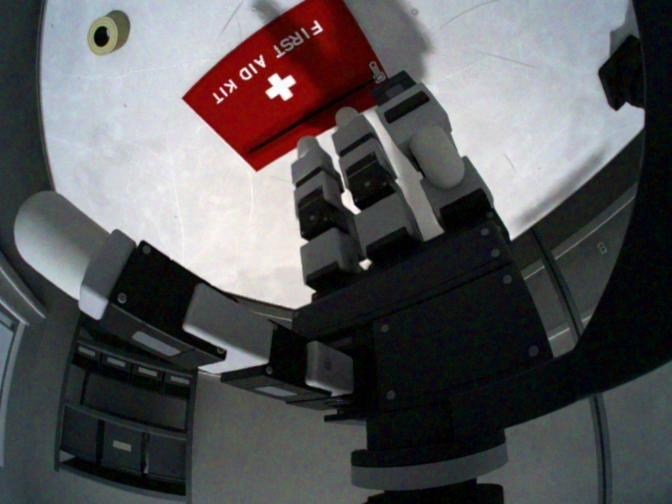

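Call:
execute_actions([
  [[0,0,0,0,0,0.073,-0.48,0,0.3,-0.696,0.571,-0.678,0.055,-0.168,-0.48,0,0.3,-0.696,-0.754,0,0.87,0.80,0.4,-0.6,0,0,0,0,0,0,-0.754,0,-0.576,-0.696,-0.714,-0.678,-0.226,-0.168,-0.754,0,-0.576,-0.696,-0.754,0,-0.576,-0.696,0.4,-0.6]],
  [[0,0,0,0.0778,0,0,-0.48,0,0.854,-0.696,0.571,-0.678,0.055,-0.168,-0.48,0,0.854,-0.696,-0.754,0,0.87,0.80,0.4,-0.6,0,0,0,0,0,0,-0.754,0,-0.576,-0.696,-0.714,-0.678,-0.226,-0.168,-0.754,0,-0.576,-0.696,-0.754,0,-0.576,-0.696,0.4,-0.6]],
  [[0,0,0,0.0778,0,0,-0.48,0,0.854,-0.696,0.571,-0.678,0.055,-0.168,-0.48,0,0.854,-0.696,-0.754,0,0.87,0.80,0.4,-0.6,0,0,0,0,0,0,-0.754,0,-0.576,-0.696,-0.714,-0.678,-0.226,-0.168,-0.754,0,-0.576,-0.696,-0.754,0,-0.576,-0.696,0.4,-0.6]],
  [[0,0,0,0.0778,0,0,-0.48,0,0.854,-0.696,0.571,-0.678,0.055,-0.168,-0.48,0,0.854,-0.696,-0.754,0,0.87,0.80,0.4,-0.6,0,0,0,0,0,0,-0.754,0,-0.576,-0.696,-0.714,-0.678,-0.226,-0.168,-0.754,0,-0.576,-0.696,-0.754,0,-0.576,-0.696,0.4,-0.6]],
], cameras=["cam_left_wrist","cam_high"])

Scene clock: 1306.53 s.
left_arm: end_effector_position=(+0.3258, +0.0843, +0.2004) hand_goal=(-0.480, +0.000, +0.854, -0.696, +0.570, -0.678, +0.054, -0.168, -0.480, +0.000, +0.854, -0.696, -0.754, +0.000, +0.870, +0.800) hand_measured=(-0.484, +0.000, +0.844, -0.694, +0.570, -0.678, +0.056, -0.168, -0.484, +0.002, +0.846, -0.694, -0.612, +0.000, +0.870, +0.798) hand_current_ma=(-1, +0, -2, +0, +0, +0, +0, +0, -1, +0, -2, +0, +0, +0, +0, +0) hand_state=(goal, goal, goal, goal, goal, goal, goal, goal, goal, goal, goal, goal, overload, goal, goal, goal) hand_current_limit=0.40 hand_speed=-0.60 end_effector_quat_wxyz=(-0.107, +0.865, +0.487, -0.056) | right_arm: end_effector_position=(+0.5132, -0.5945, +0.2194) hand_goal=(-0.754, +0.000, -0.576, -0.696, -0.714, -0.678, -0.226, -0.168, -0.754, +0.000, -0.576, -0.696, -0.754, +0.000, -0.576, -0.696) hand_measured=(-0.754, +0.000, -0.576, -0.696, -0.714, -0.678, -0.224, -0.168, -0.754, +0.000, -0.576, -0.696, -0.754, +0.000, -0.576, -0.696) hand_current_ma=(+3, +0, -2, +0, -1, +2, +10, +1, +3, +0, -2, +0, +3, +0, -2, +0) hand_state=(goal, goal, goal, goal, goal, goal, goal, goal, goal, goal, goal, goal, goal, goal, goal, goal) hand_current_limit=0.40 hand_speed=-0.60 end_effector_quat_wxyz=(-0.024, +0.820, +0.572, +0.008)
Joint positions: left_arm=[-0.613 1.345 1.203 -1.671 0.009 -0.068] | right_arm=[-0.557 1.777 1.732 -1.563 -0.034 -0.189]
Joint torques (N m): left_arm=[0.38 -8.82 12.15 -1.35 0.14 -0.02] | right_arm=[-0.03 -15.91 9.33 -0.03 0.05 -0.03]
Heat: left arm: hottest elbow 54 °C; right arm: hottest elbow 56 °C.
Hand target: left_arm +0.3370, +0.0812, +0.2228; -0.313, +0.813, +0.458, -0.176 | right_arm +0.5191, -0.5996, +0.2275; -0.012, +0.821, +0.570, +0.010
Off the commanded pose: left_arm 0.025 m, 28 deg | right_arm 0.011 m, 1 deg.
joint sent to its limit (left arm) — joint 4 (wrist pitch), lower limit. The joint targets are off in orientation, not in position.
Step readings (end_effector_position of left_arm | right_arm):
0: (+0.3278, +0.0913, +0.2023) | (+0.5132, -0.5945, +0.2194)
1: (+0.3278, +0.0913, +0.2023) | (+0.5132, -0.5945, +0.2194)
2: (+0.3278, +0.0912, +0.2023) | (+0.5132, -0.5945, +0.2194)
4: (+0.3277, +0.0883, +0.2022) | (+0.5132, -0.5945, +0.2194)
8: (+0.3284, +0.0836, +0.2029) | (+0.5132, -0.5945, +0.2194)
15: (+0.3298, +0.0822, +0.2043) | (+0.5132, -0.5945, +0.2194)
16: (+0.3295, +0.0822, +0.2042) | (+0.5132, -0.5945, +0.2194)
17: (+0.3289, +0.0831, +0.2043) | (+0.5132, -0.5945, +0.2194)
19: (+0.3218, +0.0893, +0.2045) | (+0.5132, -0.5945, +0.2194)
23: (+0.3264, +0.0856, +0.2050) | (+0.5132, -0.5945, +0.2194)
30: (+0.3264, +0.0839, +0.2003) | (+0.5132, -0.5945, +0.2194)
31: (+0.3261, +0.0840, +0.2004) | (+0.5132, -0.5945, +0.2194)
32: (+0.3261, +0.0840, +0.2004) | (+0.5132, -0.5945, +0.2194)
34: (+0.3258, +0.0843, +0.2004) | (+0.5132, -0.5945, +0.2194)
38: (+0.3258, +0.0843, +0.2004) | (+0.5132, -0.5945, +0.2194)
45: (+0.3258, +0.0843, +0.2004) | (+0.5132, -0.5945, +0.2194)
46: (+0.3258, +0.0843, +0.2004) | (+0.5132, -0.5945, +0.2194)
47: (+0.3258, +0.0843, +0.2004) | (+0.5132, -0.5945, +0.2194)
49: (+0.3258, +0.0843, +0.2004) | (+0.5132, -0.5945, +0.2194)
53: (+0.3258, +0.0843, +0.2004) | (+0.5132, -0.5945, +0.2194)
60: (+0.3258, +0.0843, +0.2004) | (+0.5132, -0.5945, +0.2194)
Images, in order (width x height): cam_high 896x504, cam_left_wrist 672x504.

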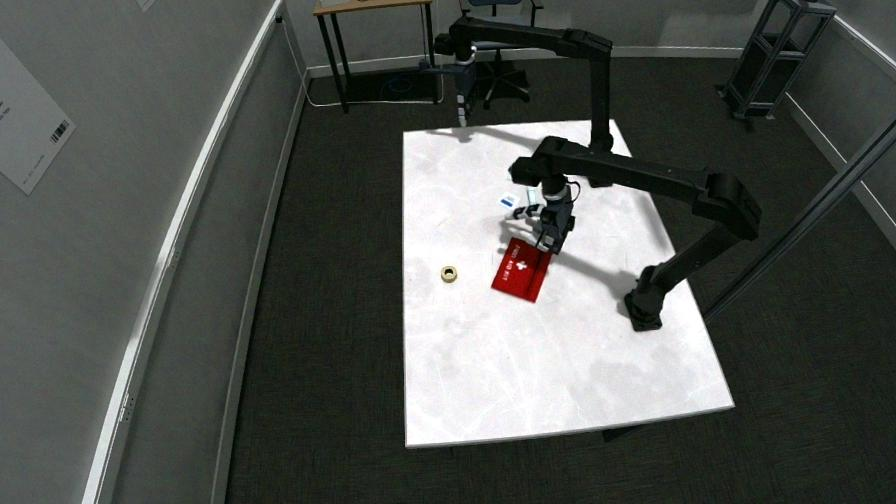

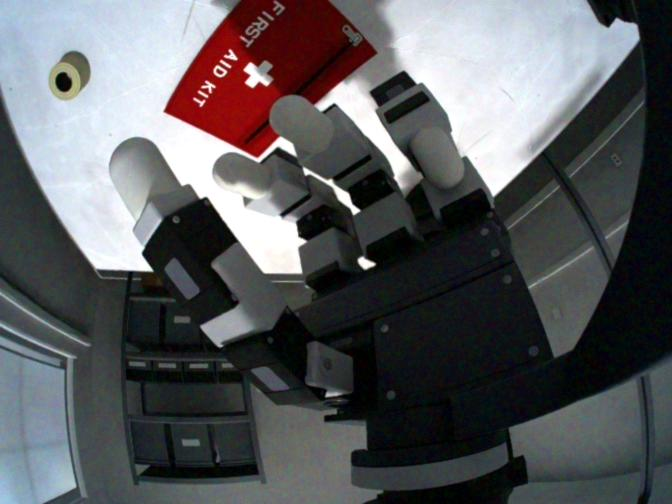

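Call:
execute_actions(actions=[], cameras=["cam_head_left","cam_left_wrist"])

Scene clock: 1335.27 s.
left_arm: end_effector_position=(+0.3258, +0.0843, +0.2004) hand_goal=(-0.480, +0.000, +0.854, -0.696, +0.570, -0.678, +0.054, -0.168, -0.480, +0.000, +0.854, -0.696, -0.754, +0.000, +0.870, +0.800) hand_measured=(-0.484, +0.000, +0.844, -0.694, +0.570, -0.678, +0.056, -0.168, -0.484, +0.002, +0.846, -0.694, -0.612, +0.000, +0.870, +0.798) hand_current_ma=(-1, +0, -2, +0, +0, +0, +0, +0, -1, +0, -2, +0, +0, +0, +0, +0) hand_state=(goal, goal, goal, goal, goal, goal, goal, goal, goal, goal, goal, goal, overload, goal, goal, goal) hand_current_limit=0.40 hand_speed=-0.60 end_effector_quat_wxyz=(-0.107, +0.865, +0.487, -0.056) | right_arm: end_effector_position=(+0.5132, -0.5945, +0.2194) hand_goal=(-0.754, +0.000, -0.576, -0.696, -0.714, -0.678, -0.226, -0.168, -0.754, +0.000, -0.576, -0.696, -0.754, +0.000, -0.576, -0.696) hand_measured=(-0.754, +0.000, -0.576, -0.696, -0.714, -0.678, -0.224, -0.168, -0.754, +0.000, -0.576, -0.696, -0.754, +0.000, -0.576, -0.696) hand_current_ma=(+3, +0, -2, +0, -1, +2, +10, +1, +3, +0, -2, +0, +3, +0, -2, +0) hand_state=(goal, goal, goal, goal, goal, goal, goal, goal, goal, goal, goal, goal, goal, goal, goal, goal) hand_current_limit=0.40 hand_speed=-0.60 end_effector_quat_wxyz=(-0.024, +0.820, +0.572, +0.008)
Joint positions: left_arm=[-0.613 1.345 1.203 -1.671 0.009 -0.068] | right_arm=[-0.557 1.777 1.732 -1.563 -0.034 -0.189]
Joint velocities: within noise
Joint torques (N m): left_arm=[0.44 -8.82 12.15 -1.35 0.14 -0.02] | right_arm=[-0.09 -15.91 9.33 -0.09 0.05 -0.04]
Heat: left arm: hottest elbow 60 °C; right arm: hottest elbow 56 °C.
Hand target: left_arm +0.3370, +0.0812, +0.2228; -0.313, +0.813, +0.458, -0.176 | right_arm +0.5191, -0.5996, +0.2275; -0.012, +0.821, +0.570, +0.010
Off the commanded pose: left_arm 0.025 m, 28 deg | right_arm 0.011 m, 1 deg.
Images, in order (width x height): cam_head_left 896x504, cam_left_wrist 672x504.

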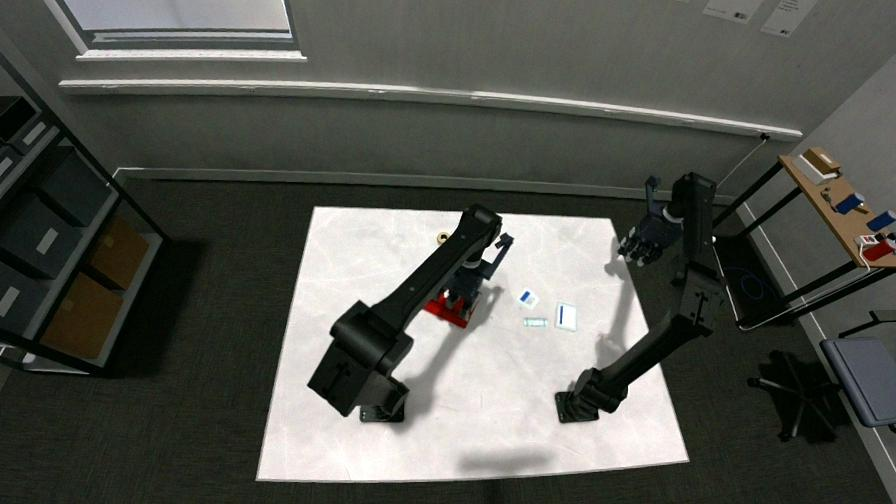

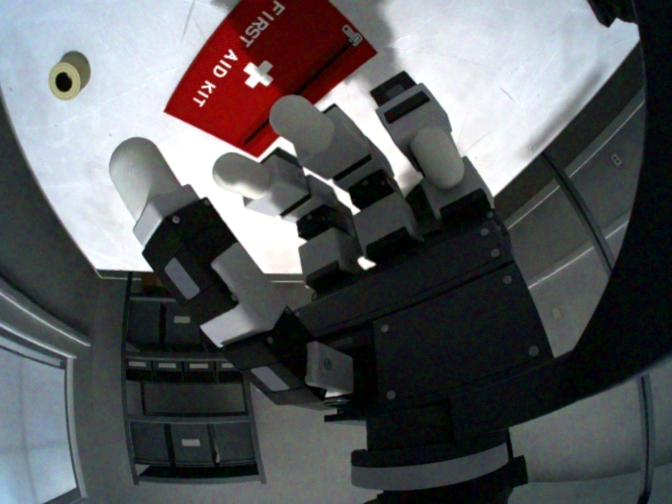

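Call:
execute_actions([
  [[0.0065,0.0062,0.0578,0,0,0,-0.48,0,0.854,-0.696,0.571,-0.678,0.055,-0.168,-0.48,0,0.854,-0.696,-0.754,0,0.87,0.80,0.4,-0.6,0,0,0,0,0,0,-0.754,0,-0.576,-0.696,-0.714,-0.678,-0.226,-0.168,-0.754,0,-0.576,-0.696,-0.754,0,-0.576,-0.696,0.4,-0.6]],
  [[0.0065,0.0062,0.0578,0,0,0,-0.48,0,0.854,-0.696,0.571,-0.678,0.055,-0.168,-0.48,0,0.854,-0.696,-0.754,0,0.87,0.80,0.4,-0.6,0,0,0,0,0,0,-0.754,0,-0.576,-0.696,-0.714,-0.678,-0.226,-0.168,-0.754,0,-0.576,-0.696,-0.754,0,-0.576,-0.696,0.4,-0.6]],
  [[0.0065,0.0062,0.0578,0,0,0,-0.48,0,0.854,-0.696,0.571,-0.678,0.055,-0.168,-0.48,0,0.854,-0.696,-0.754,0,0.87,0.80,0.4,-0.6,0,0,0,0,0,0,-0.754,0,-0.576,-0.696,-0.714,-0.678,-0.226,-0.168,-0.754,0,-0.576,-0.696,-0.754,0,-0.576,-0.696,0.4,-0.6]],
  [[0.0065,0.0062,0.0578,0,0,0,-0.48,0,0.854,-0.696,0.571,-0.678,0.055,-0.168,-0.48,0,0.854,-0.696,-0.754,0,0.87,0.80,0.4,-0.6,0,0,0,0,0,0,-0.754,0,-0.576,-0.696,-0.714,-0.678,-0.226,-0.168,-0.754,0,-0.576,-0.696,-0.754,0,-0.576,-0.696,0.4,-0.6]],
])

Scene clock: 1354.63 s.
left_arm: end_effector_position=(+0.2738, +0.1323, +0.1053) hand_goal=(-0.480, +0.000, +0.854, -0.696, +0.570, -0.678, +0.054, -0.168, -0.480, +0.000, +0.854, -0.696, -0.754, +0.000, +0.870, +0.800) hand_measured=(-0.482, +0.000, +0.846, -0.694, +0.570, -0.678, +0.056, -0.168, -0.482, +0.002, +0.848, -0.694, -0.612, +0.000, +0.870, +0.798) hand_current_ma=(+0, +0, -2, +0, +0, +0, +0, +0, +0, +0, -1, +0, +0, +0, +0, +0) hand_state=(goal, goal, goal, goal, goal, goal, goal, goal, goal, goal, goal, goal, overload, goal, goal, goal) hand_current_limit=0.40 hand_speed=-0.60 end_effector_quat_wxyz=(-0.223, +0.841, +0.477, -0.120) | right_arm: end_effector_position=(+0.5132, -0.5945, +0.2194) hand_goal=(-0.754, +0.000, -0.576, -0.696, -0.714, -0.678, -0.226, -0.168, -0.754, +0.000, -0.576, -0.696, -0.754, +0.000, -0.576, -0.696) hand_measured=(-0.754, +0.000, -0.576, -0.696, -0.714, -0.678, -0.224, -0.168, -0.754, +0.000, -0.576, -0.696, -0.754, +0.000, -0.576, -0.696) hand_current_ma=(+3, +0, -2, +0, -1, +2, +10, +1, +3, +0, -2, +0, +3, +0, -2, +0) hand_state=(goal, goal, goal, goal, goal, goal, goal, goal, goal, goal, goal, goal, goal, goal, goal, goal) hand_current_limit=0.40 hand_speed=-0.60 end_effector_quat_wxyz=(-0.024, +0.820, +0.572, +0.008)
Joint positions: left_arm=[-0.578 1.418 1.007 -1.671 0.009 -0.038] | right_arm=[-0.557 1.777 1.732 -1.563 -0.034 -0.189]
Joint torques (N m): left_arm=[0.62 -8.18 7.35 -1.94 -0.16 0.1] | right_arm=[-0.03 -15.85 9.33 -0.06 0.05 -0.03]
Heat: left arm: hottest elbow 61 °C; right arm: hottest elbow 56 °C.
Hand target: left_arm +0.2751, +0.1372, +0.1099; -0.313, +0.813, +0.458, -0.176 | right_arm +0.5191, -0.5996, +0.2275; -0.012, +0.821, +0.570, +0.010
Off the commanded pose: left_arm 0.007 m, 13 deg | right_arm 0.011 m, 1 deg.
joint sent to its limit (left arm) — joint 4 (wrist pitch), lower limit. The joint targets are off in orientation, not in position.
Step readings (end_effector_position of left_arm | right_arm):
0: (+0.3258, +0.0843, +0.2004) | (+0.5132, -0.5945, +0.2194)
1: (+0.3258, +0.0843, +0.2004) | (+0.5132, -0.5945, +0.2194)
2: (+0.3258, +0.0843, +0.2004) | (+0.5132, -0.5945, +0.2194)
4: (+0.3260, +0.0845, +0.2004) | (+0.5132, -0.5945, +0.2194)
8: (+0.3243, +0.0872, +0.1969) | (+0.5132, -0.5945, +0.2194)
15: (+0.3214, +0.0896, +0.1922) | (+0.5132, -0.5945, +0.2194)
16: (+0.3213, +0.0897, +0.1921) | (+0.5132, -0.5945, +0.2194)
17: (+0.3207, +0.0904, +0.1910) | (+0.5132, -0.5945, +0.2194)
19: (+0.3173, +0.0941, +0.1852) | (+0.5132, -0.5945, +0.2194)
23: (+0.3073, +0.1025, +0.1689) | (+0.5132, -0.5945, +0.2194)
30: (+0.3052, +0.1045, +0.1624) | (+0.5132, -0.5945, +0.2194)
31: (+0.3051, +0.1044, +0.1624) | (+0.5132, -0.5945, +0.2194)
32: (+0.3046, +0.1051, +0.1616) | (+0.5132, -0.5945, +0.2194)
34: (+0.3016, +0.1083, +0.1570) | (+0.5132, -0.5945, +0.2194)
38: (+0.2922, +0.1164, +0.1418) | (+0.5132, -0.5945, +0.2194)
45: (+0.2896, +0.1185, +0.1339) | (+0.5132, -0.5945, +0.2194)
46: (+0.2896, +0.1183, +0.1339) | (+0.5132, -0.5945, +0.2194)
47: (+0.2891, +0.1190, +0.1332) | (+0.5132, -0.5945, +0.2194)
49: (+0.2863, +0.1222, +0.1289) | (+0.5132, -0.5945, +0.2194)
53: (+0.2771, +0.1301, +0.1138) | (+0.5132, -0.5945, +0.2194)
60: (+0.2737, +0.1323, +0.1053) | (+0.5132, -0.5945, +0.2194)

Call:
execute_actions([
  [[0,0.026,0.0289,0,0,0,-0.48,0,0.854,-0.696,0.571,-0.678,0.055,-0.168,-0.48,0,0.854,-0.696,-0.754,0,0.87,0.80,0.4,-0.6,0,0,0,0,0,0,-0.754,0,-0.576,-0.696,-0.714,-0.678,-0.226,-0.168,-0.754,0,-0.576,-0.696,-0.754,0,-0.576,-0.696,0.4,-0.6]],
  [[0,0.026,0.0289,0,0,0,-0.48,0,0.854,-0.696,0.571,-0.678,0.055,-0.168,-0.48,0,0.854,-0.696,-0.754,0,0.87,0.80,0.4,-0.6,0,0,0,0,0,0,-0.754,0,-0.576,-0.696,-0.714,-0.678,-0.226,-0.168,-0.754,0,-0.576,-0.696,-0.754,0,-0.576,-0.696,0.4,-0.6]],
  [[0,0.026,0.0289,0,0,0,-0.48,0,0.854,-0.696,0.571,-0.678,0.055,-0.168,-0.48,0,0.854,-0.696,-0.754,0,0.87,0.80,0.4,-0.6,0,0,0,0,0,0,-0.754,0,-0.576,-0.696,-0.714,-0.678,-0.226,-0.168,-0.754,0,-0.576,-0.696,-0.754,0,-0.576,-0.696,0.4,-0.6]],
], cameras=["cam_left_wrist"])

Scene clock: 1375.90 s.
left_arm: end_effector_position=(+0.2627, +0.1408, +0.0306) hand_goal=(-0.480, +0.000, +0.854, -0.696, +0.570, -0.678, +0.054, -0.168, -0.480, +0.000, +0.854, -0.696, -0.754, +0.000, +0.870, +0.800) hand_measured=(-0.480, +0.000, +0.850, -0.694, +0.570, -0.678, +0.056, -0.168, -0.480, +0.002, +0.848, -0.694, -0.586, +0.000, +0.872, +0.798) hand_current_ma=(+0, +0, -1, +0, +0, +0, +0, +0, +0, +0, -1, +0, +0, +0, +0, +0) hand_state=(goal, goal, goal, goal, goal, goal, goal, goal, goal, goal, goal, goal, overload, goal, goal, goal) hand_current_limit=0.40 hand_speed=-0.60 end_effector_quat_wxyz=(-0.322, +0.811, +0.455, -0.177) | right_arm: end_effector_position=(+0.5132, -0.5945, +0.2194) hand_goal=(-0.754, +0.000, -0.576, -0.696, -0.714, -0.678, -0.226, -0.168, -0.754, +0.000, -0.576, -0.696, -0.754, +0.000, -0.576, -0.696) hand_measured=(-0.754, +0.000, -0.576, -0.696, -0.714, -0.678, -0.224, -0.168, -0.754, +0.000, -0.576, -0.696, -0.754, +0.000, -0.576, -0.696) hand_current_ma=(+3, +0, -2, +0, -1, +2, +10, +1, +3, +0, -2, +0, +3, +0, -2, +0) hand_state=(goal, goal, goal, goal, goal, goal, goal, goal, goal, goal, goal, goal, goal, goal, goal, goal) hand_current_limit=0.40 hand_speed=-0.60 end_effector_quat_wxyz=(-0.024, +0.820, +0.572, +0.008)
Joint positions: left_arm=[-0.57 1.663 1.009 -1.669 0.009 -0.019] | right_arm=[-0.557 1.777 1.732 -1.563 -0.034 -0.189]
Joint torques (N m): left_arm=[0.73 -10.23 7.8 -2.26 0.12 0.07] | right_arm=[-0.15 -15.91 9.35 -0.05 0.05 -0.03]
Heat: left arm: hottest elbow 55 °C; right arm: hottest elbow 57 °C.
Hand target: left_arm +0.2752, +0.1373, +0.0400; -0.313, +0.813, +0.458, -0.175 | right_arm +0.5191, -0.5996, +0.2275; -0.012, +0.821, +0.570, +0.010
Off the commanded pose: left_arm 0.016 m, 1 deg | right_arm 0.011 m, 1 deg.
Step readings (end_effector_position of left_arm | right_arm):
0: (+0.2738, +0.1323, +0.1053) | (+0.5132, -0.5945, +0.2194)
1: (+0.2738, +0.1323, +0.1053) | (+0.5132, -0.5945, +0.2194)
2: (+0.2738, +0.1325, +0.1045) | (+0.5132, -0.5945, +0.2194)
4: (+0.2736, +0.1327, +0.1006) | (+0.5132, -0.5945, +0.2194)
8: (+0.2722, +0.1338, +0.0855) | (+0.5132, -0.5945, +0.2194)
15: (+0.2713, +0.1344, +0.0790) | (+0.5132, -0.5945, +0.2194)
16: (+0.2713, +0.1344, +0.0790) | (+0.5132, -0.5945, +0.2194)
17: (+0.2713, +0.1345, +0.0784) | (+0.5132, -0.5945, +0.2194)
19: (+0.2709, +0.1349, +0.0749) | (+0.5132, -0.5945, +0.2194)
23: (+0.2688, +0.1366, +0.0600) | (+0.5132, -0.5945, +0.2194)
30: (+0.2675, +0.1374, +0.0533) | (+0.5132, -0.5945, +0.2194)
31: (+0.2671, +0.1376, +0.0535) | (+0.5132, -0.5945, +0.2194)
32: (+0.2670, +0.1377, +0.0529) | (+0.5132, -0.5945, +0.2194)
34: (+0.2668, +0.1380, +0.0499) | (+0.5132, -0.5945, +0.2194)
38: (+0.2640, +0.1402, +0.0361) | (+0.5132, -0.5945, +0.2194)
45: (+0.2627, +0.1408, +0.0306) | (+0.5132, -0.5945, +0.2194)
Images, in order (width x height): cam_left_wrist 672x504.

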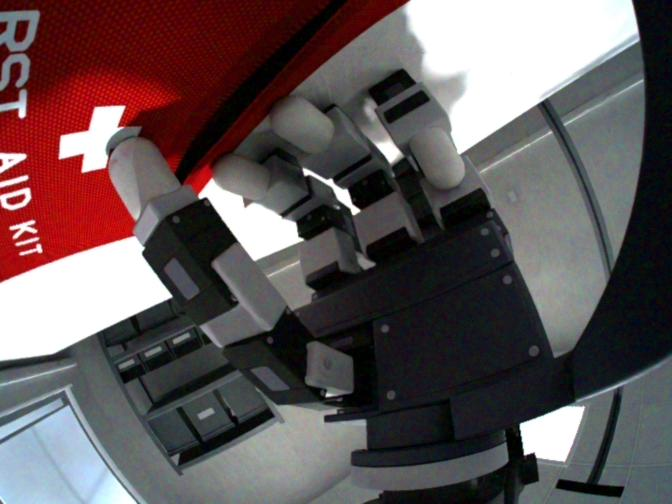

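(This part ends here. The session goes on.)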